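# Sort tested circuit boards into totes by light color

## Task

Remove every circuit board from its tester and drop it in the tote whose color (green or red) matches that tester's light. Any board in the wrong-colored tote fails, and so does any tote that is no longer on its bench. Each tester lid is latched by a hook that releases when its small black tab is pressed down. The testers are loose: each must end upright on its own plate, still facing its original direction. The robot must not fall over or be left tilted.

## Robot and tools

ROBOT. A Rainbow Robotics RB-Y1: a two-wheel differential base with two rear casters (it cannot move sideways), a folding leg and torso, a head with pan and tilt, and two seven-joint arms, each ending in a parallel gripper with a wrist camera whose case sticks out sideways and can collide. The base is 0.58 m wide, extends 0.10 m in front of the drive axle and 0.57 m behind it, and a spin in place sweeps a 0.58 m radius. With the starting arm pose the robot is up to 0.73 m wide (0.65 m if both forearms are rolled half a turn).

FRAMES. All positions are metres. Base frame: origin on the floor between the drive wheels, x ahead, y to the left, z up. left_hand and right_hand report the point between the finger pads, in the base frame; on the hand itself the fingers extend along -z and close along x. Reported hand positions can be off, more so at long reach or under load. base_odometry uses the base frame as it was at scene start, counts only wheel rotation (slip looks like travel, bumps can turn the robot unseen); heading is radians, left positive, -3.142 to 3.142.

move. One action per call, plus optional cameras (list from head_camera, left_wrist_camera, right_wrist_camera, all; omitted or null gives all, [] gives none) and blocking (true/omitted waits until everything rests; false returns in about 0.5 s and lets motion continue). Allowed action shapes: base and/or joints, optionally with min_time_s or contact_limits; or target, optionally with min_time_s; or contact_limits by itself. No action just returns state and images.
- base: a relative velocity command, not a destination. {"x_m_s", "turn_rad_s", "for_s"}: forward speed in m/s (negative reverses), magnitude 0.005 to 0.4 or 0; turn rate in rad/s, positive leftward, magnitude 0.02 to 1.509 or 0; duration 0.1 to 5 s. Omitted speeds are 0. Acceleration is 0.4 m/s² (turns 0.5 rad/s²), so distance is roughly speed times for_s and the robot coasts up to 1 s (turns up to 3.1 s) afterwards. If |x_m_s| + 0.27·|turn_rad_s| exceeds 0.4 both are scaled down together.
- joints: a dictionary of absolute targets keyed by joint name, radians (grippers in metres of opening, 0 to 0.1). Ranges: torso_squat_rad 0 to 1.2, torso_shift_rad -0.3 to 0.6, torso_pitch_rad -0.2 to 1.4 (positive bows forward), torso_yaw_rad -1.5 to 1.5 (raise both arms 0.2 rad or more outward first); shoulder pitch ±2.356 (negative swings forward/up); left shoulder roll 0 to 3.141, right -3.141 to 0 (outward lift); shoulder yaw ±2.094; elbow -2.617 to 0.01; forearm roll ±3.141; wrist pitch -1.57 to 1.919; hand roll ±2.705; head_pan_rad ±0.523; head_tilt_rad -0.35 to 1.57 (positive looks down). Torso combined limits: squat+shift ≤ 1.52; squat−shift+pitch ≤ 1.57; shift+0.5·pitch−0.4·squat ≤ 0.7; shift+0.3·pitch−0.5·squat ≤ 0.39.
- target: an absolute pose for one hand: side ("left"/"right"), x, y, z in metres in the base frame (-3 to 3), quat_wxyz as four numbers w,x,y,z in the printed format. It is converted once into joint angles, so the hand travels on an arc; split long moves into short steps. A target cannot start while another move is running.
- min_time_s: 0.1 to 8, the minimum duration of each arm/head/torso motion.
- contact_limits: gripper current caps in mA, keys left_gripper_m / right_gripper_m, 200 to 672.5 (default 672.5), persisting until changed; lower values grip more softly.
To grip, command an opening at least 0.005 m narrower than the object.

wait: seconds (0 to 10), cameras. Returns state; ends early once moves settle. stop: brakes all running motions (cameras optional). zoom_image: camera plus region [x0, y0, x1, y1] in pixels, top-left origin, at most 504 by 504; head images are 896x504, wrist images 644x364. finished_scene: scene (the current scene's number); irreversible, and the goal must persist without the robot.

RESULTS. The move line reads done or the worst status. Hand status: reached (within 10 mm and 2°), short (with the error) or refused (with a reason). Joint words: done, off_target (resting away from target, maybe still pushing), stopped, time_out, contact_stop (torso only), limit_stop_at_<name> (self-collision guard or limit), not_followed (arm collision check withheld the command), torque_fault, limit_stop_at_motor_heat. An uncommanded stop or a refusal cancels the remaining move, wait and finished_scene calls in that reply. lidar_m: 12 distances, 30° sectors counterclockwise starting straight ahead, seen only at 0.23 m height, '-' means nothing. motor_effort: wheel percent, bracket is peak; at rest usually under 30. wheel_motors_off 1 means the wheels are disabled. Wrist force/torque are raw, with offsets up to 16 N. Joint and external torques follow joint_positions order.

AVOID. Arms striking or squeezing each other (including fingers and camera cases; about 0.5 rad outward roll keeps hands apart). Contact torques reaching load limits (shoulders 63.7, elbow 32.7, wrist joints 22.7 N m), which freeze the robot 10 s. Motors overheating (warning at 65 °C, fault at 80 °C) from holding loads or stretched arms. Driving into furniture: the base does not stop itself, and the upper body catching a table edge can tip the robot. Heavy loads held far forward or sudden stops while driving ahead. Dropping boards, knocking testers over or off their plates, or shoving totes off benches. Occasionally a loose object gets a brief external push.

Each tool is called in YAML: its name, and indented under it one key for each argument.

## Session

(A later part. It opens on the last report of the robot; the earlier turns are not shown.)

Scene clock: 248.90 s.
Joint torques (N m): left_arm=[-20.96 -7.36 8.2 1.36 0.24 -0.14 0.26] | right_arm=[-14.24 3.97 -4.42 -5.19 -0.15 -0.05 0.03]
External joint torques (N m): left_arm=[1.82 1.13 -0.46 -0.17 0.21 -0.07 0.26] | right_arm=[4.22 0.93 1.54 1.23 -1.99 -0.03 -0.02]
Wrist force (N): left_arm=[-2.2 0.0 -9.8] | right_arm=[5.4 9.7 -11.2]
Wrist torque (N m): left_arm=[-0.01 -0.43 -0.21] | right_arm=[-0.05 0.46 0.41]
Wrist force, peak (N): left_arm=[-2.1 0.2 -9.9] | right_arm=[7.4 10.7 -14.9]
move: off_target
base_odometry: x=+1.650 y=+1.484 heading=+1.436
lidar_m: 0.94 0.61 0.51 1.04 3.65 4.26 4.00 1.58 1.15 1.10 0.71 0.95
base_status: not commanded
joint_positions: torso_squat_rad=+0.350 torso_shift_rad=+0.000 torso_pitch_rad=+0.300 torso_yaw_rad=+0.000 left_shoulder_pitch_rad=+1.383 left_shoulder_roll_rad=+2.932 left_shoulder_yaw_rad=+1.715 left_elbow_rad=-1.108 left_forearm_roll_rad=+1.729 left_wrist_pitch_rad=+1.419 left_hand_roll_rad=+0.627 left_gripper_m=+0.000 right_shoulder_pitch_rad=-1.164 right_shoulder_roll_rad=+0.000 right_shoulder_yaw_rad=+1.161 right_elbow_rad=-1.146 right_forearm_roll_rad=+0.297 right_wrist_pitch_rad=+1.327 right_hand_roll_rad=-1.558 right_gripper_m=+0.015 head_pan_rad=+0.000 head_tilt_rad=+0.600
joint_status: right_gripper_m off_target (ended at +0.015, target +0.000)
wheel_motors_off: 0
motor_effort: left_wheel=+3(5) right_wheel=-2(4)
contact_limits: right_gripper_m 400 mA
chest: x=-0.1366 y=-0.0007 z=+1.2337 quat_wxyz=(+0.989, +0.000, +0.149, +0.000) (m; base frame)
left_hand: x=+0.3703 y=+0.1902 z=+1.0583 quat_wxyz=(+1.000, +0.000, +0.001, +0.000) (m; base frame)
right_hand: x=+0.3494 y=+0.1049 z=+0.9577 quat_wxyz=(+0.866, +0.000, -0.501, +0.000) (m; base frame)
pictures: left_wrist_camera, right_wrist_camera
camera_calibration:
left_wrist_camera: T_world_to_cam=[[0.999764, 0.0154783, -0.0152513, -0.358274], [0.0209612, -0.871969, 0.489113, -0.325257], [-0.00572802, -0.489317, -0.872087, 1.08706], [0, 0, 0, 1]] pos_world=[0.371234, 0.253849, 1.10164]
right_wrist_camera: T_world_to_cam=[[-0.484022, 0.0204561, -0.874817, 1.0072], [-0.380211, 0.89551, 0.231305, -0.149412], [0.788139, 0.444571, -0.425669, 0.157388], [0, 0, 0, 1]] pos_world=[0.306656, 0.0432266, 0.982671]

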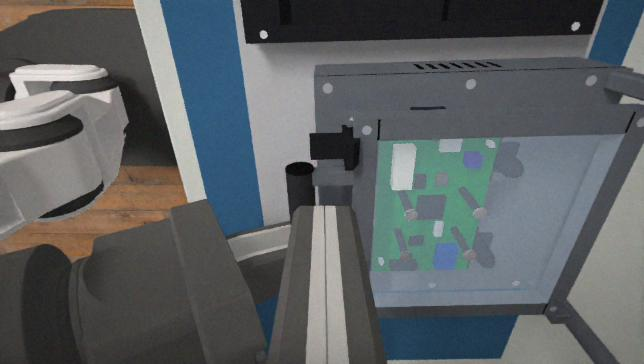

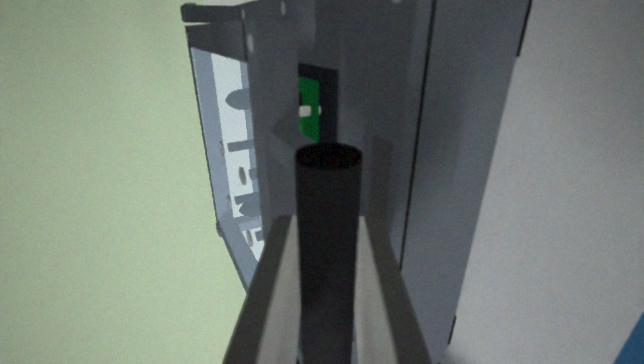

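move:
  target: {"side":"left","x":0.369,"y":0.18,"z":0.99,"quat_wxyz":[1,0,0,0]}
  cameras: []

move:
  target: {"side":"left","x":0.368,"y":0.18,"z":0.969,"quat_wxyz":[1,0,0,0]}
  cameras: ["left_wrist_camera"]

move:
  target: {"side":"right","x":0.349,"y":0.105,"z":0.984,"quat_wxyz":[0.819,0,-0.574,0]}
  min_time_s: 1.5

Scene clock: 267.20 s.
Joint torques (N m): left_arm=[-22.04 -8 8.22 2.03 0.15 -0.01 0.31] | right_arm=[-14.03 4.4 -4.64 -5.2 -0.12 -0.06 -0.12]
External joint torques (N m): left_arm=[0.86 0.74 -0.04 0.8 0.13 0.07 0.31] | right_arm=[4.43 1.36 1.32 1.22 -1.96 -0.04 -0.17]
Wrist force (N): left_arm=[-2.0 0.2 -9.6] | right_arm=[3.9 11.5 -13.3]
Wrist torque (N m): left_arm=[-0.05 -0.42 -0.18] | right_arm=[-0.04 0.46 0.41]
Wrist force, peak (N): left_arm=[-2.3 -0.4 -10.9] | right_arm=[3.5 13.2 -20.9]
move: done
base_odometry: x=+1.650 y=+1.484 heading=+1.436
lidar_m: 0.94 0.61 0.51 1.04 3.65 4.26 4.00 1.58 1.15 1.10 0.71 0.95
base_status: not commanded
joint_positions: torso_squat_rad=+0.350 torso_shift_rad=+0.000 torso_pitch_rad=+0.300 torso_yaw_rad=+0.000 left_shoulder_pitch_rad=+1.487 left_shoulder_roll_rad=+3.018 left_shoulder_yaw_rad=+1.677 left_elbow_rad=-1.062 left_forearm_roll_rad=+1.675 left_wrist_pitch_rad=+1.288 left_hand_roll_rad=+0.640 left_gripper_m=+0.000 right_shoulder_pitch_rad=-1.164 right_shoulder_roll_rad=+0.000 right_shoulder_yaw_rad=+1.161 right_elbow_rad=-1.146 right_forearm_roll_rad=+0.297 right_wrist_pitch_rad=+1.327 right_hand_roll_rad=-1.558 right_gripper_m=+0.015 head_pan_rad=+0.000 head_tilt_rad=+0.600
joint_status: all done
wheel_motors_off: 0
motor_effort: left_wheel=+3(4) right_wheel=-2(4)
contact_limits: right_gripper_m 400 mA
chest: x=-0.1366 y=-0.0008 z=+1.2337 quat_wxyz=(+0.989, +0.001, +0.149, +0.000) (m; base frame)
left_hand: x=+0.3681 y=+0.1802 z=+0.9904 quat_wxyz=(+1.000, +0.000, -0.001, +0.000) (m; base frame)
left_hand_status: reached (checked arc, planned for 0.4 s): 1 mm and 0.2 deg off.
right_hand: x=+0.3494 y=+0.1049 z=+0.9577 quat_wxyz=(+0.866, +0.000, -0.501, +0.000) (m; base frame)
pictures: none
No camera images: "cameras" was empty.

Scene clock: 267.93 s.
Joint torques (N m): left_arm=[4.29 6.56 -2.28 -0.23 0.37 -6.26 -0.12] | right_arm=[-18.16 7.23 -5.15 -8.77 2.51 0.41 -0.04]
External joint torques (N m): left_arm=[27.32 15.37 -10.25 -1.44 0.36 -6.17 -0.12] | right_arm=[0.33 4.22 0.82 -2.36 0.67 0.4 -0.08]
Wrist force (N): left_arm=[-23.0 13.5 68.4] | right_arm=[-7.8 13.9 -28.7]
Wrist torque (N m): left_arm=[0.77 -0.62 -0.03] | right_arm=[-0.01 0.59 0.43]
Wrist force, peak (N): left_arm=[-26.7 12.6 91.8] | right_arm=[-11.4 17.3 -48.1]
move: done
base_odometry: x=+1.650 y=+1.484 heading=+1.436
lidar_m: 0.95 0.61 0.51 1.05 3.65 4.26 4.00 1.57 1.16 1.10 0.71 0.95
base_status: not commanded
joint_positions: torso_squat_rad=+0.350 torso_shift_rad=-0.001 torso_pitch_rad=+0.297 torso_yaw_rad=+0.000 left_shoulder_pitch_rad=+1.514 left_shoulder_roll_rad=+3.050 left_shoulder_yaw_rad=+1.671 left_elbow_rad=-1.016 left_forearm_roll_rad=+1.665 left_wrist_pitch_rad=+1.255 left_hand_roll_rad=+0.622 left_gripper_m=+0.000 right_shoulder_pitch_rad=-1.163 right_shoulder_roll_rad=-0.001 right_shoulder_yaw_rad=+1.161 right_elbow_rad=-1.145 right_forearm_roll_rad=+0.297 right_wrist_pitch_rad=+1.327 right_hand_roll_rad=-1.558 right_gripper_m=+0.015 head_pan_rad=+0.000 head_tilt_rad=+0.600
joint_status: all done
wheel_motors_off: 0
motor_effort: left_wheel=+11(15) right_wheel=-6(14)
contact_limits: right_gripper_m 400 mA
chest: x=-0.1380 y=-0.0009 z=+1.2338 quat_wxyz=(+0.989, +0.001, +0.148, +0.000) (m; base frame)
left_hand: x=+0.3699 y=+0.1805 z=+0.9747 quat_wxyz=(+1.000, +0.000, -0.005, +0.001) (m; base frame)
left_hand_status: reached (checked arc, planned for 0.2 s): 6 mm and 0.6 deg off.
right_hand: x=+0.3487 y=+0.1043 z=+0.9583 quat_wxyz=(+0.865, +0.000, -0.501, +0.000) (m; base frame)
pictures: left_wrist_camera
camera_calibration:
left_wrist_camera: T_world_to_cam=[[0.99984, 0.0177498, -0.0023604, -0.372094], [0.0166344, -0.871935, 0.489338, -0.291496], [0.00662756, -0.489299, -0.872091, 1.00494], [0, 0, 0, 1]] pos_world=[0.370223, 0.244154, 1.01816]

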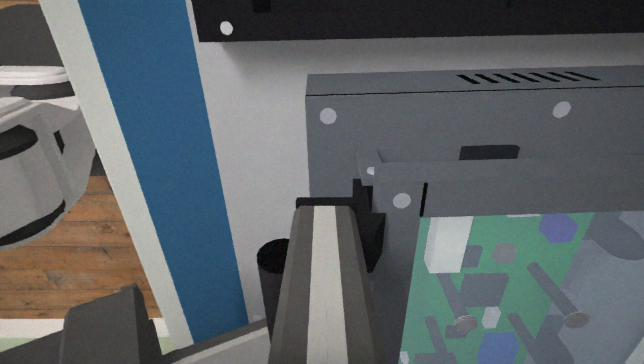

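Scene clock: 269.77 s.
Joint torques (N m): left_arm=[10.86 8.24 -6.01 -0.17 -0.89 -7.21 -0.07] | right_arm=[-41.27 10.19 -10.68 -17.77 13.65 2.65 -0.15]
External joint torques (N m): left_arm=[33.9 17.04 -13.99 -1.38 -0.9 -7.12 -0.07] | right_arm=[-23.26 7.03 -4.49 -11.76 11.7 2.47 -0.21]
Wrist force (N): left_arm=[-30.4 11.5 85.5] | right_arm=[-54.5 15.6 -48.8]
Wrist torque (N m): left_arm=[0.40 -0.70 0.12] | right_arm=[0.01 0.86 0.40]
Wrist force, peak (N): left_arm=[-32.0 13.2 92.4] | right_arm=[-62.3 19.4 -54.9]
move: done
base_odometry: x=+1.650 y=+1.484 heading=+1.436
lidar_m: 0.94 0.61 0.51 1.04 3.65 4.26 4.00 1.58 1.16 1.10 0.70 0.95
base_status: not commanded
joint_positions: torso_squat_rad=+0.350 torso_shift_rad=-0.001 torso_pitch_rad=+0.298 torso_yaw_rad=+0.001 left_shoulder_pitch_rad=+1.512 left_shoulder_roll_rad=+3.049 left_shoulder_yaw_rad=+1.672 left_elbow_rad=-1.016 left_forearm_roll_rad=+1.666 left_wrist_pitch_rad=+1.256 left_hand_roll_rad=+0.622 left_gripper_m=+0.000 right_shoulder_pitch_rad=-1.159 right_shoulder_roll_rad=-0.010 right_shoulder_yaw_rad=+1.244 right_elbow_rad=-1.167 right_forearm_roll_rad=+0.447 right_wrist_pitch_rad=+1.378 right_hand_roll_rad=-1.660 right_gripper_m=+0.047 head_pan_rad=+0.000 head_tilt_rad=+0.600
joint_status: all done
wheel_motors_off: 0
motor_effort: left_wheel=+13(13) right_wheel=-5(7)
contact_limits: right_gripper_m 400 mA
chest: x=-0.1376 y=-0.0008 z=+1.2338 quat_wxyz=(+0.989, +0.001, +0.149, +0.000) (m; base frame)
left_hand: x=+0.3707 y=+0.1802 z=+0.9752 quat_wxyz=(+1.000, -0.001, -0.005, +0.001) (m; base frame)
right_hand: x=+0.3486 y=+0.1025 z=+0.9793 quat_wxyz=(+0.821, -0.003, -0.570, +0.000) (m; base frame)
right_hand_status: reached (checked arc, planned for 1.5 s): 5 mm and 0.6 deg off.
pictures: head_camera, left_wrist_camera, right_wrist_camera
camera_calibration:
head_camera: T_world_to_cam=[[0.0293693, -0.998755, 0.0403161, -0.0581373], [-0.756368, -0.0485743, -0.652341, 0.940538], [0.653487, -0.0113349, -0.756853, 1.05031], [0, 0, 0, 1]] pos_world=[0.0267343, -0.000473744, 1.41083]
left_wrist_camera: T_world_to_cam=[[0.99984, 0.0178209, -0.00162256, -0.373563], [0.0163267, -0.871365, 0.490363, -0.292954], [0.00732485, -0.490311, -0.871517, 1.00458], [0, 0, 0, 1]] pos_world=[0.370928, 0.243945, 1.01856]
right_wrist_camera: T_world_to_cam=[[-0.333505, 0.017786, -0.94258, 1.03993], [-0.408777, 0.898216, 0.161583, -0.0745332], [0.849515, 0.439194, -0.29229, 0.0167426], [0, 0, 0, 1]] pos_world=[0.302133, 0.0410974, 0.997158]

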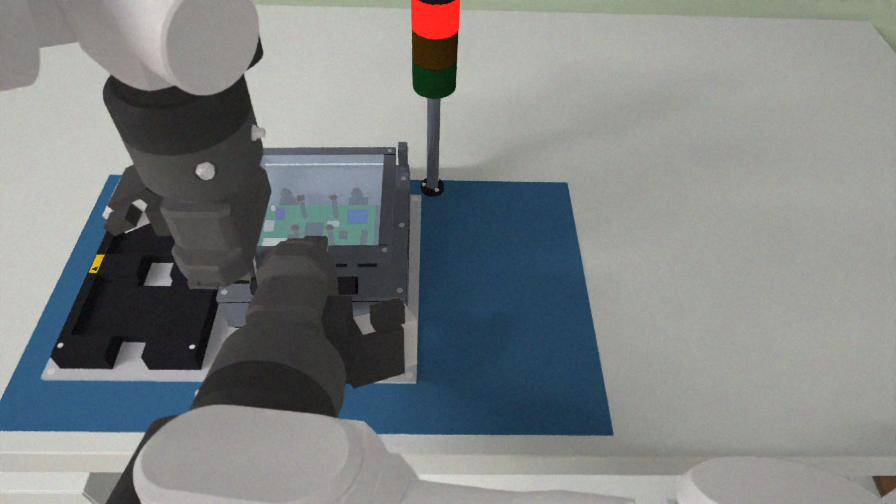

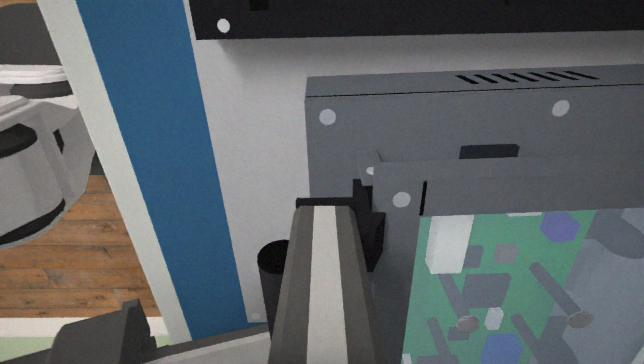

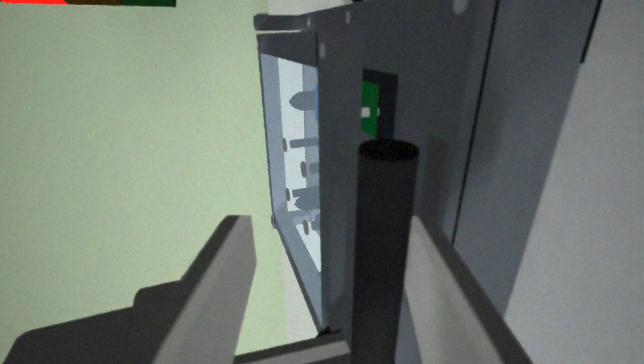

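move:
  target: {"side":"right","x":0.349,"y":0.105,"z":0.957,"quat_wxyz":[0.866,0,-0.5,0]}
  cameras: ["right_wrist_camera"]

move:
  target: {"side":"left","x":0.36,"y":0.18,"z":0.995,"quat_wxyz":[1,0,0,0]}
  cameras: ["left_wrist_camera"]

zoom_image:
  camera: "left_wrist_camera"
  region: [220, 100, 480, 300]

move:
  target: {"side":"left","x":0.359,"y":0.178,"z":0.978,"quat_wxyz":[1,0,0,0]}
  cameras: ["left_wrist_camera"]

zoom_image:
  camera: "left_wrist_camera"
  region: [220, 100, 480, 300]

Scene clock: 284.90 s.
Joint torques (N m): left_arm=[0.85 2.77 -3.16 0.51 -0.77 -4.53 -0.08] | right_arm=[-14.91 5.08 -5.43 -5.79 -0.07 -0.32 -0.17]
External joint torques (N m): left_arm=[23.87 11.58 -11.14 -0.69 -0.79 -4.44 -0.08] | right_arm=[3.55 2.09 0.56 0.59 -1.92 -0.3 -0.22]
Motor temperatures (°C): left_arm=[30 32 30 33 38 36 41] | right_arm=[38 34 29 34 51 37 36]
Wrist force (N): left_arm=[-21.7 5.4 54.9] | right_arm=[4.1 9.6 -12.6]
Wrist torque (N m): left_arm=[0.47 -0.64 -0.07] | right_arm=[-0.06 0.39 0.51]
Wrist force, peak (N): left_arm=[-30.7 11.3 85.9] | right_arm=[-54.7 15.6 -49.0]
move: done
base_odometry: x=+1.650 y=+1.484 heading=+1.436
lidar_m: 0.94 0.61 0.51 1.04 3.66 4.26 4.00 1.58 1.15 1.10 0.72 0.95
base_status: not commanded
joint_positions: torso_squat_rad=+0.350 torso_shift_rad=-0.001 torso_pitch_rad=+0.297 torso_yaw_rad=+0.000 left_shoulder_pitch_rad=+1.515 left_shoulder_roll_rad=+3.051 left_shoulder_yaw_rad=+1.671 left_elbow_rad=-1.016 left_forearm_roll_rad=+1.666 left_wrist_pitch_rad=+1.255 left_hand_roll_rad=+0.622 left_gripper_m=+0.000 right_shoulder_pitch_rad=-1.166 right_shoulder_roll_rad=+0.000 right_shoulder_yaw_rad=+1.163 right_elbow_rad=-1.141 right_forearm_roll_rad=+0.294 right_wrist_pitch_rad=+1.325 right_hand_roll_rad=-1.561 right_gripper_m=+0.015 head_pan_rad=+0.000 head_tilt_rad=+0.600
joint_status: all done
wheel_motors_off: 0
on_its_own: right_gripper_m moved -0.032 toward your old target +0.000
motor_effort: left_wheel=+12(13) right_wheel=-2(6)
contact_limits: right_gripper_m 400 mA
chest: x=-0.1381 y=-0.0010 z=+1.2338 quat_wxyz=(+0.989, +0.001, +0.148, +0.000) (m; base frame)
left_hand: x=+0.3695 y=+0.1798 z=+0.9742 quat_wxyz=(+1.000, -0.001, -0.005, +0.001) (m; base frame)
right_hand: x=+0.3489 y=+0.1045 z=+0.9581 quat_wxyz=(+0.865, +0.000, -0.501, +0.000) (m; base frame)
right_hand_status: reached (checked arc, planned for 0.4 s): 1 mm and 0.1 deg off.
pictures: right_wrist_camera
camera_calibration:
right_wrist_camera: T_world_to_cam=[[-0.483117, 0.0209316, -0.875305, 1.00742], [-0.379968, 0.895656, 0.231139, -0.149319], [0.78881, 0.444255, -0.424753, 0.156952], [0, 0, 0, 1]] pos_world=[0.306159, 0.0429246, 0.982976]

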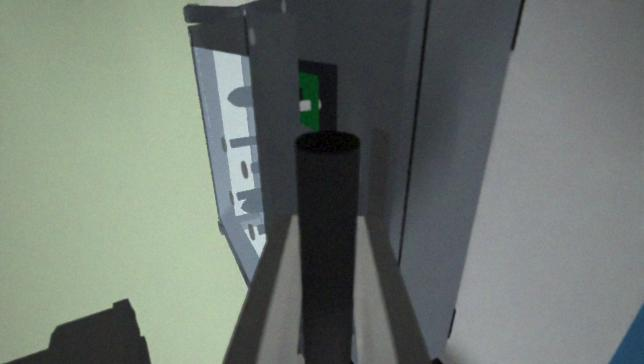

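Scene clock: 285.80 s.
Joint torques (N m): left_arm=[-21 -8.11 8.57 0.57 0.31 -0.15 0.18] | right_arm=[-13.16 2.98 -5.36 -2.02 -1.14 -2.55 -0.2]
External joint torques (N m): left_arm=[1.63 0.57 0.02 -0.64 0.28 -0.08 0.18] | right_arm=[5.32 -0.03 0.61 4.37 -2.98 -2.55 -0.25]
Wrist force (N): left_arm=[-1.6 0.2 -9.2] | right_arm=[8.2 1.2 16.4]
Wrist torque (N m): left_arm=[-0.04 -0.38 -0.20] | right_arm=[-0.24 0.27 0.48]
Wrist force, peak (N): left_arm=[-21.1 6.3 55.0] | right_arm=[7.9 -0.6 26.5]
move: done
base_odometry: x=+1.650 y=+1.484 heading=+1.436
lidar_m: 0.94 0.60 0.51 1.04 3.66 4.26 4.00 1.58 1.14 1.10 0.71 0.94
base_status: not commanded
joint_positions: torso_squat_rad=+0.350 torso_shift_rad=-0.001 torso_pitch_rad=+0.299 torso_yaw_rad=+0.000 left_shoulder_pitch_rad=+1.485 left_shoulder_roll_rad=+2.991 left_shoulder_yaw_rad=+1.677 left_elbow_rad=-1.119 left_forearm_roll_rad=+1.674 left_wrist_pitch_rad=+1.292 left_hand_roll_rad=+0.670 left_gripper_m=+0.000 right_shoulder_pitch_rad=-1.166 right_shoulder_roll_rad=+0.000 right_shoulder_yaw_rad=+1.163 right_elbow_rad=-1.142 right_forearm_roll_rad=+0.294 right_wrist_pitch_rad=+1.326 right_hand_roll_rad=-1.561 right_gripper_m=+0.015 head_pan_rad=+0.000 head_tilt_rad=+0.600
joint_status: all done
wheel_motors_off: 0
motor_effort: left_wheel=+8(12) right_wheel=-1(2)
contact_limits: right_gripper_m 400 mA
chest: x=-0.1374 y=-0.0009 z=+1.2338 quat_wxyz=(+0.989, +0.001, +0.149, +0.000) (m; base frame)
left_hand: x=+0.3605 y=+0.1798 z=+0.9943 quat_wxyz=(+1.000, +0.000, +0.001, +0.000) (m; base frame)
left_hand_status: reached (checked arc, planned for 0.4 s): 1 mm and 0.1 deg off.
right_hand: x=+0.3491 y=+0.1049 z=+0.9578 quat_wxyz=(+0.866, +0.001, -0.501, +0.000) (m; base frame)
pictures: left_wrist_camera
camera_calibration:
left_wrist_camera: T_world_to_cam=[[0.99979, 0.0151376, -0.0137977, -0.350737], [0.0199502, -0.87226, 0.488635, -0.301933], [-0.0046384, -0.488808, -0.872379, 1.02598], [0, 0, 0, 1]] pos_world=[0.361445, 0.243453, 1.03774]

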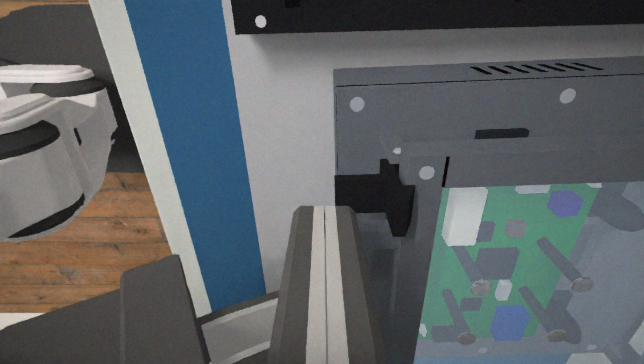

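Scaled by 1.938 from the camera's 644x364 image, which has a finer 920x520 frame.

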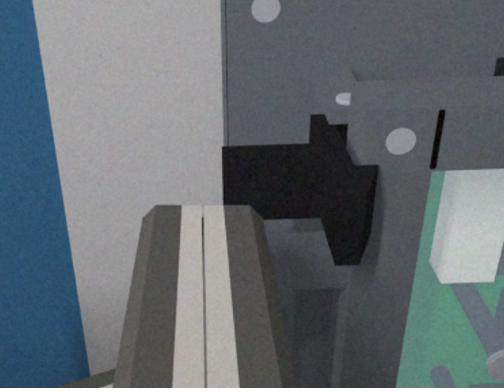

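Scene clock: 286.10 s.
Joint torques (N m): left_arm=[-21.07 -8.29 8.36 0.78 0.26 -0.09 0.24] | right_arm=[-13.09 2.96 -5.43 -2 -1.08 -2.47 -0.08]
External joint torques (N m): left_arm=[1.56 0.39 -0.19 -0.43 0.23 -0.02 0.24] | right_arm=[5.4 -0.04 0.55 4.39 -2.92 -2.46 -0.13]
Wrist force (N): left_arm=[-1.6 0.5 -8.9] | right_arm=[8.3 0.7 16.9]
Wrist torque (N m): left_arm=[-0.09 -0.38 -0.19] | right_arm=[-0.29 0.28 0.49]
Wrist force, peak (N): left_arm=[-1.5 0.4 -9.3] | right_arm=[8.6 1.2 17.0]
move: refused
base_odometry: x=+1.650 y=+1.484 heading=+1.436
lidar_m: 0.94 0.61 0.51 1.04 3.65 4.26 4.01 1.57 1.15 1.10 0.71 0.95
base_status: not commanded
joint_positions: torso_squat_rad=+0.350 torso_shift_rad=-0.001 torso_pitch_rad=+0.299 torso_yaw_rad=+0.000 left_shoulder_pitch_rad=+1.485 left_shoulder_roll_rad=+2.991 left_shoulder_yaw_rad=+1.677 left_elbow_rad=-1.119 left_forearm_roll_rad=+1.674 left_wrist_pitch_rad=+1.292 left_hand_roll_rad=+0.670 left_gripper_m=+0.000 right_shoulder_pitch_rad=-1.166 right_shoulder_roll_rad=+0.000 right_shoulder_yaw_rad=+1.163 right_elbow_rad=-1.142 right_forearm_roll_rad=+0.294 right_wrist_pitch_rad=+1.326 right_hand_roll_rad=-1.561 right_gripper_m=+0.015 head_pan_rad=+0.000 head_tilt_rad=+0.600
joint_status: not commanded
wheel_motors_off: 0
motor_effort: left_wheel=+8(9) right_wheel=+0(1)
contact_limits: right_gripper_m 400 mA
chest: x=-0.1374 y=-0.0009 z=+1.2338 quat_wxyz=(+0.989, +0.001, +0.149, +0.000) (m; base frame)
left_hand: x=+0.3605 y=+0.1798 z=+0.9943 quat_wxyz=(+1.000, +0.000, +0.001, +0.000) (m; base frame)
left_hand_status: refused: the posture found for that pose stands 18 mm from the other arm (limit 20 mm). Nothing moved. The solve starts from where the arm stands: from another posture it may find a clear one.
right_hand: x=+0.3491 y=+0.1049 z=+0.9578 quat_wxyz=(+0.866, +0.001, -0.501, +0.000) (m; base frame)
pictures: left_wrist_camera
camera_calibration:
left_wrist_camera: T_world_to_cam=[[0.99979, 0.0151376, -0.0137977, -0.350737], [0.0199502, -0.87226, 0.488635, -0.301933], [-0.0046384, -0.488808, -0.872379, 1.02598], [0, 0, 0, 1]] pos_world=[0.361445, 0.243453, 1.03774]

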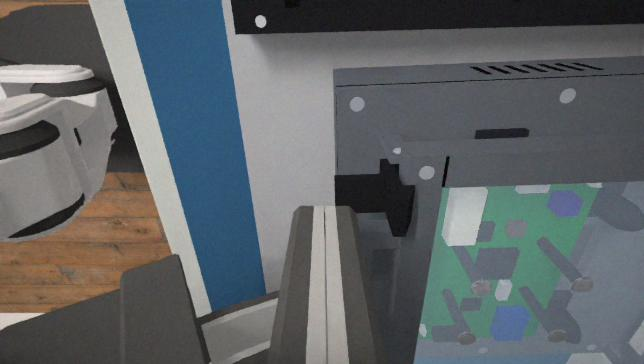

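Scaled by 1.938 from the camera's 644x364 image, which has a finer 920x520 frame.

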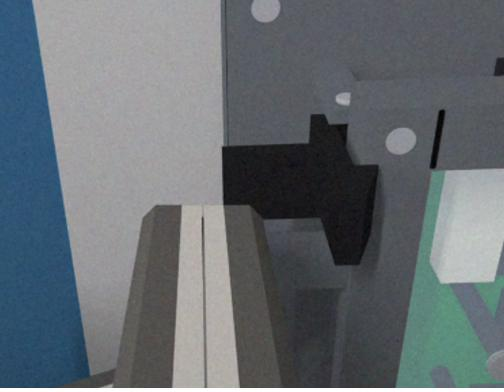

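move:
  target: {"side":"left","x":0.367,"y":0.196,"z":0.99,"quat_wxyz":[1,0,0,0]}
  cameras: ["left_wrist_camera"]

move:
  target: {"side":"left","x":0.367,"y":0.196,"z":0.976,"quat_wxyz":[1,0,0,0]}
  cameras: ["left_wrist_camera"]

zoom_image:
  camera: "left_wrist_camera"
  region: [220, 100, 480, 300]

move:
  target: {"side":"left","x":0.366,"y":0.196,"z":0.966,"quat_wxyz":[1,0,0,0]}
  cameras: ["left_wrist_camera"]

zoom_image:
  camera: "left_wrist_camera"
  region: [220, 100, 480, 300]

Scene clock: 307.60 s.
Joint torques (N m): left_arm=[-21.13 -8.45 8.6 1.34 0.22 -0.16 0.17] | right_arm=[-12.89 2.78 -5.57 -1.83 -1.26 -2.59 -0.12]
External joint torques (N m): left_arm=[1.55 0.45 0.27 0.07 0.21 -0.08 0.17] | right_arm=[5.59 -0.22 0.41 4.56 -3.1 -2.57 -0.16]
Wrist force (N): left_arm=[-1.2 0.3 -9.2] | right_arm=[8.1 -0.2 17.7]
Wrist torque (N m): left_arm=[-0.06 -0.35 -0.20] | right_arm=[-0.27 0.24 0.49]
Wrist force, peak (N): left_arm=[-1.4 1.5 -9.8] | right_arm=[8.3 -1.7 20.9]
move: done
base_odometry: x=+1.650 y=+1.484 heading=+1.436
lidar_m: 0.95 0.61 0.51 1.04 3.65 4.26 4.00 1.58 1.14 1.10 0.70 0.95
base_status: not commanded
joint_positions: torso_squat_rad=+0.350 torso_shift_rad=-0.001 torso_pitch_rad=+0.299 torso_yaw_rad=+0.000 left_shoulder_pitch_rad=+1.501 left_shoulder_roll_rad=+2.980 left_shoulder_yaw_rad=+1.678 left_elbow_rad=-1.079 left_forearm_roll_rad=+1.678 left_wrist_pitch_rad=+1.283 left_hand_roll_rad=+0.617 left_gripper_m=+0.000 right_shoulder_pitch_rad=-1.166 right_shoulder_roll_rad=+0.000 right_shoulder_yaw_rad=+1.163 right_elbow_rad=-1.142 right_forearm_roll_rad=+0.294 right_wrist_pitch_rad=+1.326 right_hand_roll_rad=-1.561 right_gripper_m=+0.015 head_pan_rad=+0.000 head_tilt_rad=+0.600
joint_status: all done
wheel_motors_off: 0
motor_effort: left_wheel=+7(8) right_wheel=+1(3)
contact_limits: right_gripper_m 400 mA
chest: x=-0.1374 y=-0.0009 z=+1.2338 quat_wxyz=(+0.989, +0.001, +0.149, +0.000) (m; base frame)
left_hand: x=+0.3664 y=+0.1962 z=+0.9903 quat_wxyz=(+1.000, +0.001, -0.001, +0.000) (m; base frame)
left_hand_status: reached (checked arc, planned for 0.2 s): 1 mm and 0.2 deg off.
right_hand: x=+0.3491 y=+0.1049 z=+0.9578 quat_wxyz=(+0.866, +0.001, -0.501, +0.000) (m; base frame)
pictures: left_wrist_camera
camera_calibration:
left_wrist_camera: T_world_to_cam=[[0.999821, 0.016098, -0.00996086, -0.360991], [0.0189115, -0.872963, 0.48742, -0.28401], [-0.000848985, -0.487521, -0.873111, 1.02967], [0, 0, 0, 1]] pos_world=[0.367171, 0.259865, 1.03385]

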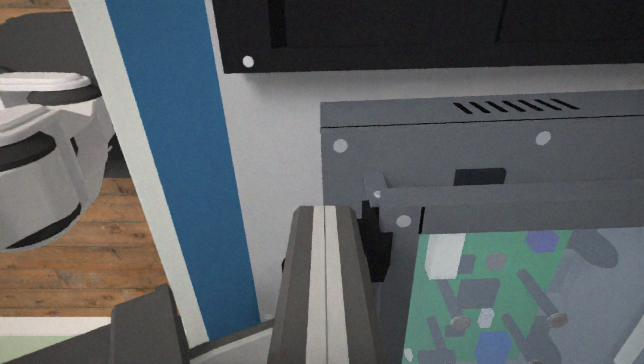

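Scene clock: 308.17 s.
Joint torques (N m): left_arm=[-19.69 -7.39 7.1 1.78 0.18 -0.31 -0.01] | right_arm=[-12.97 2.98 -5.24 -1.8 -1.13 -2.46 -0.13]
External joint torques (N m): left_arm=[3.04 1.57 -1.04 0.55 0.16 -0.24 -0.01] | right_arm=[5.52 -0.02 0.73 4.59 -2.97 -2.44 -0.18]
Wrist force (N): left_arm=[-2.5 0.2 -3.1] | right_arm=[7.8 1.0 15.3]
Wrist torque (N m): left_arm=[-0.09 -0.42 -0.19] | right_arm=[-0.27 0.28 0.47]
Wrist force, peak (N): left_arm=[-2.0 0.1 -9.8] | right_arm=[8.2 -0.6 23.6]
move: done
base_odometry: x=+1.650 y=+1.484 heading=+1.436
lidar_m: 0.94 0.61 0.50 1.04 3.65 4.25 4.01 1.57 1.15 1.10 0.72 0.95
base_status: not commanded
joint_positions: torso_squat_rad=+0.350 torso_shift_rad=-0.001 torso_pitch_rad=+0.299 torso_yaw_rad=+0.000 left_shoulder_pitch_rad=+1.522 left_shoulder_roll_rad=+3.003 left_shoulder_yaw_rad=+1.672 left_elbow_rad=-1.049 left_forearm_roll_rad=+1.672 left_wrist_pitch_rad=+1.260 left_hand_roll_rad=+0.604 left_gripper_m=+0.000 right_shoulder_pitch_rad=-1.166 right_shoulder_roll_rad=+0.000 right_shoulder_yaw_rad=+1.163 right_elbow_rad=-1.142 right_forearm_roll_rad=+0.294 right_wrist_pitch_rad=+1.326 right_hand_roll_rad=-1.561 right_gripper_m=+0.015 head_pan_rad=+0.000 head_tilt_rad=+0.600
joint_status: all done
wheel_motors_off: 0
motor_effort: left_wheel=+6(8) right_wheel=+1(2)
contact_limits: right_gripper_m 400 mA
chest: x=-0.1373 y=-0.0009 z=+1.2338 quat_wxyz=(+0.989, +0.001, +0.149, +0.000) (m; base frame)
left_hand: x=+0.3666 y=+0.1961 z=+0.9767 quat_wxyz=(+1.000, +0.000, -0.001, +0.000) (m; base frame)
left_hand_status: reached (checked arc, planned for 0.2 s): 1 mm and 0.1 deg off.
right_hand: x=+0.3491 y=+0.1049 z=+0.9578 quat_wxyz=(+0.866, +0.001, -0.501, +0.000) (m; base frame)
pictures: left_wrist_camera
camera_calibration:
left_wrist_camera: T_world_to_cam=[[0.999818, 0.0154153, -0.0112079, -0.359966], [0.0189259, -0.872407, 0.488413, -0.278643], [-0.00224879, -0.488537, -0.87254, 1.01793], [0, 0, 0, 1]] pos_world=[0.367464, 0.259756, 1.02025]

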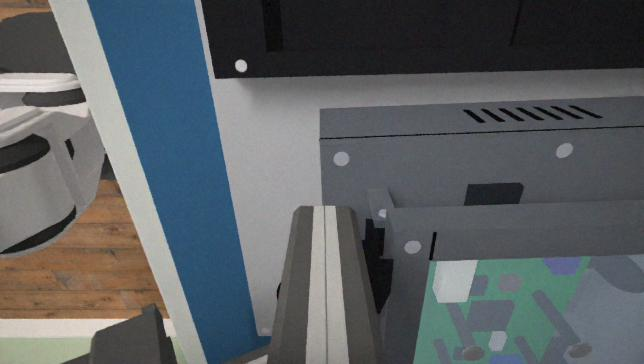

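Scaled by 1.938 from the camera's 644x364 image, which has a finer 920x520 frame.

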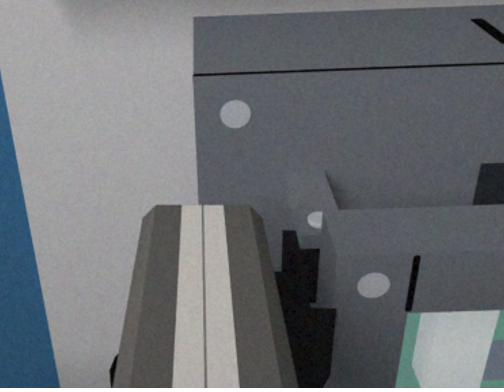

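Scene clock: 308.87 s.
Joint torques (N m): left_arm=[-1.82 -0.58 -1.31 4.78 -3.99 -8.74 0.05] | right_arm=[-9.63 6.63 -3.03 -5.12 -2.17 -0.11 -0.16]
External joint torques (N m): left_arm=[20.94 8.41 -9.35 3.56 -4.01 -8.65 0.05] | right_arm=[8.92 3.69 2.96 1.25 -4.01 -0.09 -0.21]
Wrist force (N): left_arm=[-43.2 6.0 68.2] | right_arm=[12.6 10.3 -13.2]
Wrist torque (N m): left_arm=[-0.41 0.18 -0.46] | right_arm=[-0.10 0.36 0.52]
Wrist force, peak (N): left_arm=[-53.1 7.3 82.3] | right_arm=[19.9 14.5 -32.3]
move: done
base_odometry: x=+1.650 y=+1.484 heading=+1.436
lidar_m: 0.94 0.61 0.51 1.04 3.65 4.26 4.01 1.58 1.15 1.10 0.71 0.96
base_status: not commanded
joint_positions: torso_squat_rad=+0.350 torso_shift_rad=-0.001 torso_pitch_rad=+0.296 torso_yaw_rad=+0.000 left_shoulder_pitch_rad=+1.534 left_shoulder_roll_rad=+3.015 left_shoulder_yaw_rad=+1.670 left_elbow_rad=-1.035 left_forearm_roll_rad=+1.668 left_wrist_pitch_rad=+1.245 left_hand_roll_rad=+0.599 left_gripper_m=+0.000 right_shoulder_pitch_rad=-1.167 right_shoulder_roll_rad=-0.001 right_shoulder_yaw_rad=+1.163 right_elbow_rad=-1.142 right_forearm_roll_rad=+0.294 right_wrist_pitch_rad=+1.325 right_hand_roll_rad=-1.561 right_gripper_m=+0.015 head_pan_rad=+0.000 head_tilt_rad=+0.600
joint_status: all done
wheel_motors_off: 0
motor_effort: left_wheel=+17(20) right_wheel=-1(3)
contact_limits: right_gripper_m 400 mA
chest: x=-0.1386 y=-0.0010 z=+1.2339 quat_wxyz=(+0.989, +0.001, +0.148, +0.000) (m; base frame)
left_hand: x=+0.3664 y=+0.1956 z=+0.9707 quat_wxyz=(+1.000, -0.001, -0.003, +0.000) (m; base frame)
left_hand_status: reached (checked arc, planned for 0.2 s): 5 mm and 0.4 deg off.
right_hand: x=+0.3492 y=+0.1046 z=+0.9594 quat_wxyz=(+0.865, +0.001, -0.502, +0.000) (m; base frame)
pictures: left_wrist_camera
camera_calibration:
left_wrist_camera: T_world_to_cam=[[0.999858, 0.0156808, -0.00614175, -0.364785], [0.016679, -0.871642, 0.48986, -0.276895], [0.00232799, -0.489893, -0.87178, 1.01018], [0, 0, 0, 1]] pos_world=[0.367, 0.259245, 1.01405]

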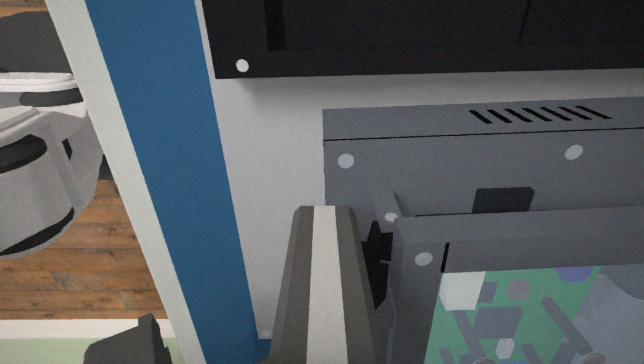

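Scaled by 1.938 from the camera's 644x364 image, which has a finer 920x520 frame.

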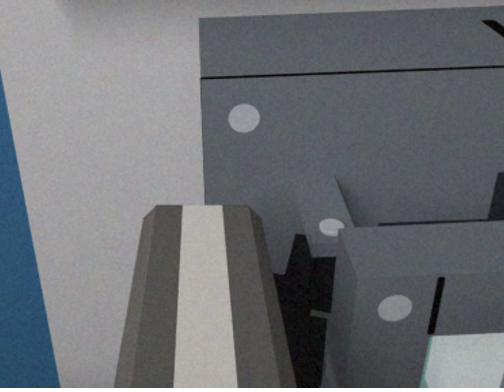

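move:
  target: {"side":"right","x":0.349,"y":0.105,"z":0.984,"quat_wxyz":[0.819,0,-0.574,0]}
  min_time_s: 1.5

Scene clock: 313.17 s.
Joint torques (N m): left_arm=[-1.14 -0.38 -1.44 4.95 -3.95 -8.93 0.13] | right_arm=[-20.01 4.41 -4.99 -7.93 3.21 0.09 -0.29]
External joint torques (N m): left_arm=[21.63 8.61 -9.49 3.73 -3.96 -8.84 0.13] | right_arm=[-1.9 1.34 1.25 -1.97 1.25 -0.09 -0.34]
Wrist force (N): left_arm=[-44.6 6.4 72.1] | right_arm=[-7.5 10.1 -16.0]
Wrist torque (N m): left_arm=[-0.42 0.15 -0.45] | right_arm=[-0.11 0.85 0.49]
Wrist force, peak (N): left_arm=[-46.4 5.5 73.9] | right_arm=[9.3 17.1 -24.0]
move: done
base_odometry: x=+1.650 y=+1.484 heading=+1.436
lidar_m: 0.94 0.61 0.50 1.04 3.66 4.26 4.00 1.58 1.15 1.10 0.72 0.95
base_status: not commanded
joint_positions: torso_squat_rad=+0.350 torso_shift_rad=-0.002 torso_pitch_rad=+0.296 torso_yaw_rad=+0.000 left_shoulder_pitch_rad=+1.534 left_shoulder_roll_rad=+3.015 left_shoulder_yaw_rad=+1.670 left_elbow_rad=-1.035 left_forearm_roll_rad=+1.668 left_wrist_pitch_rad=+1.245 left_hand_roll_rad=+0.599 left_gripper_m=+0.000 right_shoulder_pitch_rad=-1.167 right_shoulder_roll_rad=-0.008 right_shoulder_yaw_rad=+1.245 right_elbow_rad=-1.166 right_forearm_roll_rad=+0.445 right_wrist_pitch_rad=+1.377 right_hand_roll_rad=-1.663 right_gripper_m=+0.015 head_pan_rad=+0.000 head_tilt_rad=+0.600
joint_status: all done
wheel_motors_off: 0
motor_effort: left_wheel=+15(17) right_wheel=-1(3)
contact_limits: right_gripper_m 400 mA
chest: x=-0.1386 y=-0.0010 z=+1.2339 quat_wxyz=(+0.989, +0.001, +0.148, +0.000) (m; base frame)
left_hand: x=+0.3664 y=+0.1956 z=+0.9708 quat_wxyz=(+1.000, -0.001, -0.003, +0.000) (m; base frame)
right_hand: x=+0.3490 y=+0.1046 z=+0.9835 quat_wxyz=(+0.819, +0.000, -0.573, +0.000) (m; base frame)
right_hand_status: reached (checked arc, planned for 1.5 s): 1 mm and 0.1 deg off.
pictures: head_camera, left_wrist_camera, right_wrist_camera
camera_calibration:
head_camera: T_world_to_cam=[[0.0291975, -0.998772, 0.0400199, -0.0579937], [-0.755217, -0.0482706, -0.653695, 0.941686], [0.654824, -0.0111375, -0.7557, 1.04981], [0, 0, 0, 1]] pos_world=[0.0254325, -0.000774524, 1.41123]
left_wrist_camera: T_world_to_cam=[[0.99986, 0.0155929, -0.00609375, -0.364911], [0.0165787, -0.87162, 0.489902, -0.276958], [0.00232753, -0.489934, -0.871756, 1.01025], [0, 0, 0, 1]] pos_world=[0.3671, 0.259245, 1.01415]
right_wrist_camera: T_world_to_cam=[[-0.326345, 0.0202365, -0.945034, 1.04368], [-0.412777, 0.896357, 0.161737, -0.0755029], [0.850361, 0.44287, -0.284168, 0.00799309], [0, 0, 0, 1]] pos_world=[0.302638, 0.0430171, 1.0008]

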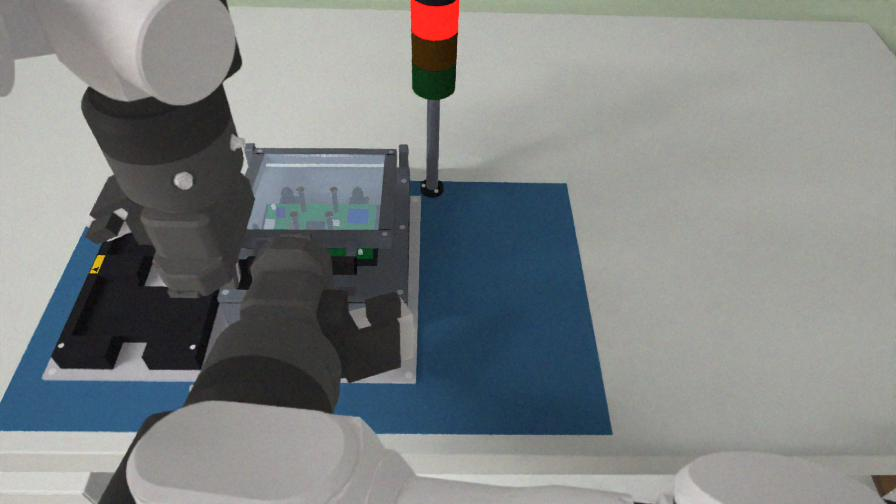

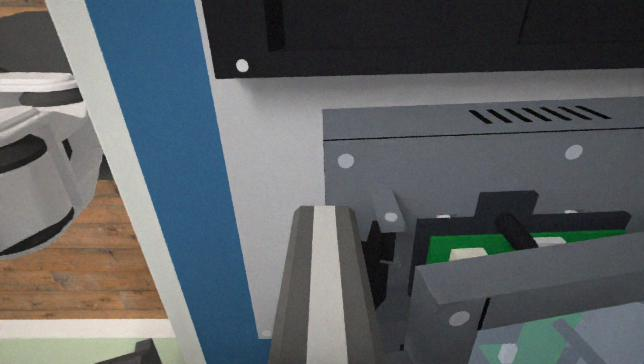

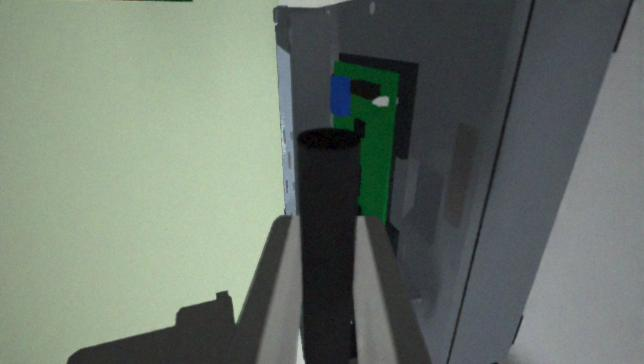

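move:
  target: {"side":"left","x":0.36,"y":0.22,"z":1.05,"quat_wxyz":[1,0,0,0]}
  cameras: []

move:
  target: {"side":"left","x":0.24,"y":0.34,"z":1.15,"quat_wxyz":[1,0,0,0]}
  cameras: []

move:
  target: {"side":"right","x":0.364,"y":0.105,"z":1.034,"quat_wxyz":[0.737,0,-0.676,0]}
  min_time_s: 1.5
  cameras: []

move:
  target: {"side":"right","x":0.3977,"y":0.105,"z":1.077,"quat_wxyz":[0.676,0,-0.737,0]}
  min_time_s: 1.5
  cameras: ["right_wrist_camera","head_camera"]

Scene clock: 326.03 s.
Joint torques (N m): left_arm=[-19.83 -7.63 8.91 1 0.21 -0.19 0.3] | right_arm=[-18.35 3.34 -6.46 -5.29 2.16 -0.17 -0.26]
External joint torques (N m): left_arm=[2.17 1.04 -0.06 -0.52 0.18 -0.12 0.3] | right_arm=[-0.29 0.22 -0.23 0.7 0.2 -0.35 -0.31]
Wrist force (N): left_arm=[-1.2 1.3 -9.8] | right_arm=[-4.7 8.7 -4.3]
Wrist torque (N m): left_arm=[-0.17 -0.33 -0.19] | right_arm=[-0.15 0.47 0.43]
Wrist force, peak (N): left_arm=[-44.5 6.5 72.5] | right_arm=[-5.6 14.8 -17.2]
move: done
base_odometry: x=+1.650 y=+1.484 heading=+1.436
lidar_m: 0.94 0.61 0.51 1.03 3.65 4.26 4.00 1.58 1.15 1.10 0.71 0.95
base_status: not commanded
joint_positions: torso_squat_rad=+0.350 torso_shift_rad=+0.000 torso_pitch_rad=+0.300 torso_yaw_rad=+0.000 left_shoulder_pitch_rad=+1.426 left_shoulder_roll_rad=+2.845 left_shoulder_yaw_rad=+1.708 left_elbow_rad=-1.183 left_forearm_roll_rad=+1.725 left_wrist_pitch_rad=+1.385 left_hand_roll_rad=+0.606 left_gripper_m=+0.000 right_shoulder_pitch_rad=-1.168 right_shoulder_roll_rad=-0.008 right_shoulder_yaw_rad=+1.246 right_elbow_rad=-1.166 right_forearm_roll_rad=+0.446 right_wrist_pitch_rad=+1.377 right_hand_roll_rad=-1.663 right_gripper_m=+0.015 head_pan_rad=+0.000 head_tilt_rad=+0.600
joint_status: all done
wheel_motors_off: 0
motor_effort: left_wheel=+2(16) right_wheel=-3(5)
contact_limits: right_gripper_m 400 mA
chest: x=-0.1368 y=-0.0008 z=+1.2337 quat_wxyz=(+0.989, +0.001, +0.149, +0.000) (m; base frame)
left_hand: x=+0.3614 y=+0.2200 z=+1.0482 quat_wxyz=(+1.000, +0.000, +0.001, +0.000) (m; base frame)
left_hand_status: reached (checked arc, planned for 0.5 s): 2 mm and 0.2 deg off.
right_hand: x=+0.3499 y=+0.1051 z=+0.9820 quat_wxyz=(+0.820, +0.000, -0.572, +0.000) (m; base frame)
pictures: none
No camera images: "cameras" was empty.

Scene clock: 327.40 s.
Joint torques (N m): left_arm=[-12.86 -5.6 10.42 2.16 0.29 -0.07 -0.14] | right_arm=[-18.49 3.35 -6.46 -5.39 2.22 -0.11 -0.27]
External joint torques (N m): left_arm=[0.61 0.7 0.49 -0.36 0.27 0 -0.14] | right_arm=[-0.44 0.23 -0.23 0.6 0.26 -0.29 -0.32]
Wrist force (N): left_arm=[-1.3 1.1 -9.9] | right_arm=[-5.1 9.4 -5.3]
Wrist torque (N m): left_arm=[-0.14 -0.30 -0.21] | right_arm=[-0.09 0.49 0.41]
Wrist force, peak (N): left_arm=[-0.8 1.7 -10.6] | right_arm=[-7.3 8.6 -10.6]
move: done
base_odometry: x=+1.650 y=+1.484 heading=+1.436
lidar_m: 0.95 0.60 0.51 1.04 3.66 4.26 4.00 1.57 1.14 1.10 0.71 0.95
base_status: not commanded
joint_positions: torso_squat_rad=+0.350 torso_shift_rad=+0.000 torso_pitch_rad=+0.300 torso_yaw_rad=+0.000 left_shoulder_pitch_rad=+1.378 left_shoulder_roll_rad=+2.169 left_shoulder_yaw_rad=+1.767 left_elbow_rad=-1.798 left_forearm_roll_rad=+1.854 left_wrist_pitch_rad=+1.499 left_hand_roll_rad=+0.582 left_gripper_m=+0.000 right_shoulder_pitch_rad=-1.168 right_shoulder_roll_rad=-0.008 right_shoulder_yaw_rad=+1.246 right_elbow_rad=-1.166 right_forearm_roll_rad=+0.446 right_wrist_pitch_rad=+1.377 right_hand_roll_rad=-1.663 right_gripper_m=+0.015 head_pan_rad=+0.000 head_tilt_rad=+0.600
joint_status: all done
wheel_motors_off: 0
motor_effort: left_wheel=+3(4) right_wheel=-3(4)
contact_limits: right_gripper_m 400 mA
chest: x=-0.1367 y=-0.0008 z=+1.2337 quat_wxyz=(+0.989, +0.000, +0.149, +0.000) (m; base frame)
left_hand: x=+0.2403 y=+0.3397 z=+1.1490 quat_wxyz=(+1.000, +0.001, +0.001, +0.000) (m; base frame)
left_hand_status: reached (checked arc, planned for 1.0 s): 1 mm and 0.1 deg off.
right_hand: x=+0.3500 y=+0.1050 z=+0.9819 quat_wxyz=(+0.820, +0.000, -0.572, +0.000) (m; base frame)
pictures: none
No camera images: "cameras" was empty.

Scene clock: 329.23 s.
Joint torques (N m): left_arm=[-12.79 -5.73 10.47 2.01 0.18 -0.02 -0.15] | right_arm=[-20.97 3 -5.56 -5.72 4.06 1.65 0]
External joint torques (N m): left_arm=[0.68 0.57 0.54 -0.51 0.16 0.05 -0.15] | right_arm=[-2.57 0.57 0.91 -0.56 2.05 1.22 -0.06]
Wrist force (N): left_arm=[-1.2 1.2 -9.7] | right_arm=[-12.5 14.4 -15.6]
Wrist torque (N m): left_arm=[-0.14 -0.31 -0.20] | right_arm=[-0.11 0.81 0.25]
Wrist force, peak (N): left_arm=[-1.3 1.3 -10.1] | right_arm=[-12.6 14.5 -16.3]
move: done
base_odometry: x=+1.650 y=+1.484 heading=+1.436
lidar_m: 0.94 0.61 0.50 1.04 3.66 4.25 4.00 1.58 1.15 1.10 0.71 0.95
base_status: not commanded
joint_positions: torso_squat_rad=+0.350 torso_shift_rad=+0.000 torso_pitch_rad=+0.300 torso_yaw_rad=+0.000 left_shoulder_pitch_rad=+1.378 left_shoulder_roll_rad=+2.169 left_shoulder_yaw_rad=+1.767 left_elbow_rad=-1.798 left_forearm_roll_rad=+1.854 left_wrist_pitch_rad=+1.499 left_hand_roll_rad=+0.582 left_gripper_m=+0.000 right_shoulder_pitch_rad=-1.218 right_shoulder_roll_rad=-0.013 right_shoulder_yaw_rad=+1.326 right_elbow_rad=-1.131 right_forearm_roll_rad=+0.641 right_wrist_pitch_rad=+1.429 right_hand_roll_rad=-1.782 right_gripper_m=+0.015 head_pan_rad=+0.000 head_tilt_rad=+0.600
joint_status: all done
wheel_motors_off: 0
motor_effort: left_wheel=+3(4) right_wheel=-3(5)
contact_limits: right_gripper_m 400 mA
chest: x=-0.1364 y=-0.0008 z=+1.2337 quat_wxyz=(+0.989, +0.000, +0.150, +0.000) (m; base frame)
left_hand: x=+0.2405 y=+0.3397 z=+1.1488 quat_wxyz=(+1.000, +0.001, +0.001, +0.000) (m; base frame)
right_hand: x=+0.3641 y=+0.1048 z=+1.0333 quat_wxyz=(+0.738, +0.000, -0.675, +0.000) (m; base frame)
right_hand_status: reached (checked arc, planned for 1.5 s): 1 mm and 0.1 deg off.
pictures: none
No camera images: "cameras" was empty.

Scene clock: 331.07 s.
Joint torques (N m): left_arm=[-13.02 -5.51 10.53 2.01 0.23 -0.01 -0.13] | right_arm=[-24.66 5.86 -5.09 -5.38 4.92 0.63 0.12]
External joint torques (N m): left_arm=[0.45 0.79 0.6 -0.51 0.21 0.06 -0.13] | right_arm=[-4.79 4.93 1.18 -1.18 3.02 0 0.06]
Motor temperatures (°C): left_arm=[29 32 30 33 39 37 41] | right_arm=[36 33 28 33 46 37 36]
Wrist force (N): left_arm=[-1.3 1.1 -9.9] | right_arm=[-14.9 7.5 -9.4]
Wrist torque (N m): left_arm=[-0.14 -0.30 -0.20] | right_arm=[-0.24 0.91 0.19]
Wrist force, peak (N): left_arm=[-1.2 0.9 -10.2] | right_arm=[-17.2 14.2 -12.1]
move: done
base_odometry: x=+1.650 y=+1.484 heading=+1.436
lidar_m: 0.94 0.61 0.51 1.04 3.65 4.26 4.00 1.58 1.15 1.10 0.71 0.94
base_status: not commanded
joint_positions: torso_squat_rad=+0.350 torso_shift_rad=+0.000 torso_pitch_rad=+0.300 torso_yaw_rad=+0.000 left_shoulder_pitch_rad=+1.378 left_shoulder_roll_rad=+2.169 left_shoulder_yaw_rad=+1.767 left_elbow_rad=-1.798 left_forearm_roll_rad=+1.854 left_wrist_pitch_rad=+1.499 left_hand_roll_rad=+0.582 left_gripper_m=+0.000 right_shoulder_pitch_rad=-1.305 right_shoulder_roll_rad=-0.001 right_shoulder_yaw_rad=+1.336 right_elbow_rad=-0.988 right_forearm_roll_rad=+0.733 right_wrist_pitch_rad=+1.385 right_hand_roll_rad=-1.878 right_gripper_m=+0.015 head_pan_rad=+0.000 head_tilt_rad=+0.600
joint_status: all done
wheel_motors_off: 0
motor_effort: left_wheel=+3(5) right_wheel=-4(4)
contact_limits: right_gripper_m 400 mA
chest: x=-0.1364 y=-0.0007 z=+1.2336 quat_wxyz=(+0.989, +0.000, +0.150, +0.000) (m; base frame)
left_hand: x=+0.2406 y=+0.3397 z=+1.1487 quat_wxyz=(+1.000, +0.001, +0.001, +0.000) (m; base frame)
right_hand: x=+0.3977 y=+0.1037 z=+1.0762 quat_wxyz=(+0.677, -0.001, -0.736, +0.000) (m; base frame)
right_hand_status: reached (checked arc, planned for 1.5 s): 2 mm and 0.2 deg off.
pictures: head_camera, right_wrist_camera
camera_calibration:
head_camera: T_world_to_cam=[[0.0289907, -0.998753, 0.0406455, -0.0585233], [-0.757775, -0.0484774, -0.650713, 0.939232], [0.651872, -0.0119355, -0.758235, 1.05095], [0, 0, 0, 1]] pos_world=[0.0283376, -0.000375088, 1.41042]
right_wrist_camera: T_world_to_cam=[[0.0992472, 0.0189514, -0.994882, 1.03172], [-0.443146, 0.896039, -0.0271387, 0.145797], [0.890939, 0.443572, 0.0973275, -0.433332], [0, 0, 0, 1]] pos_world=[0.348286, 0.0420216, 1.07258]

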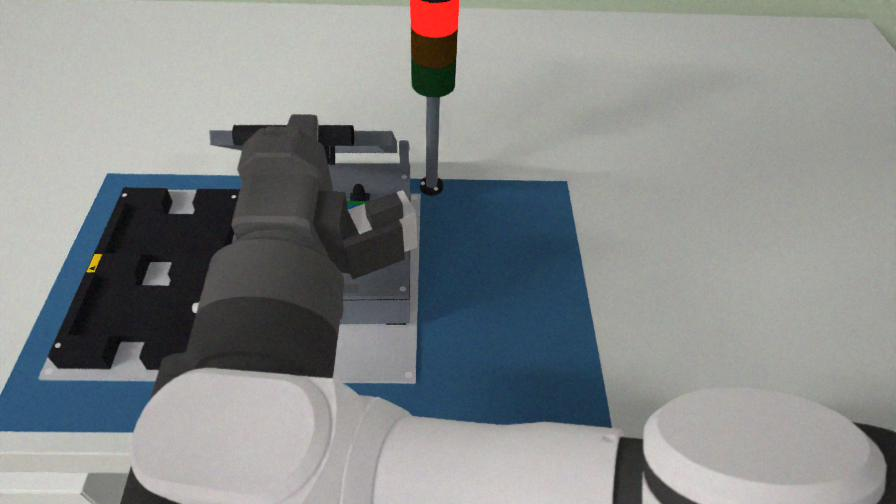

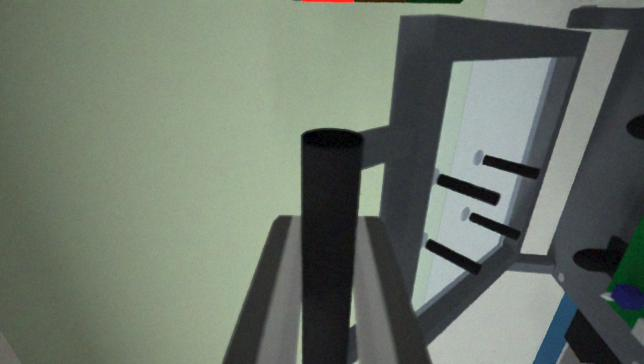

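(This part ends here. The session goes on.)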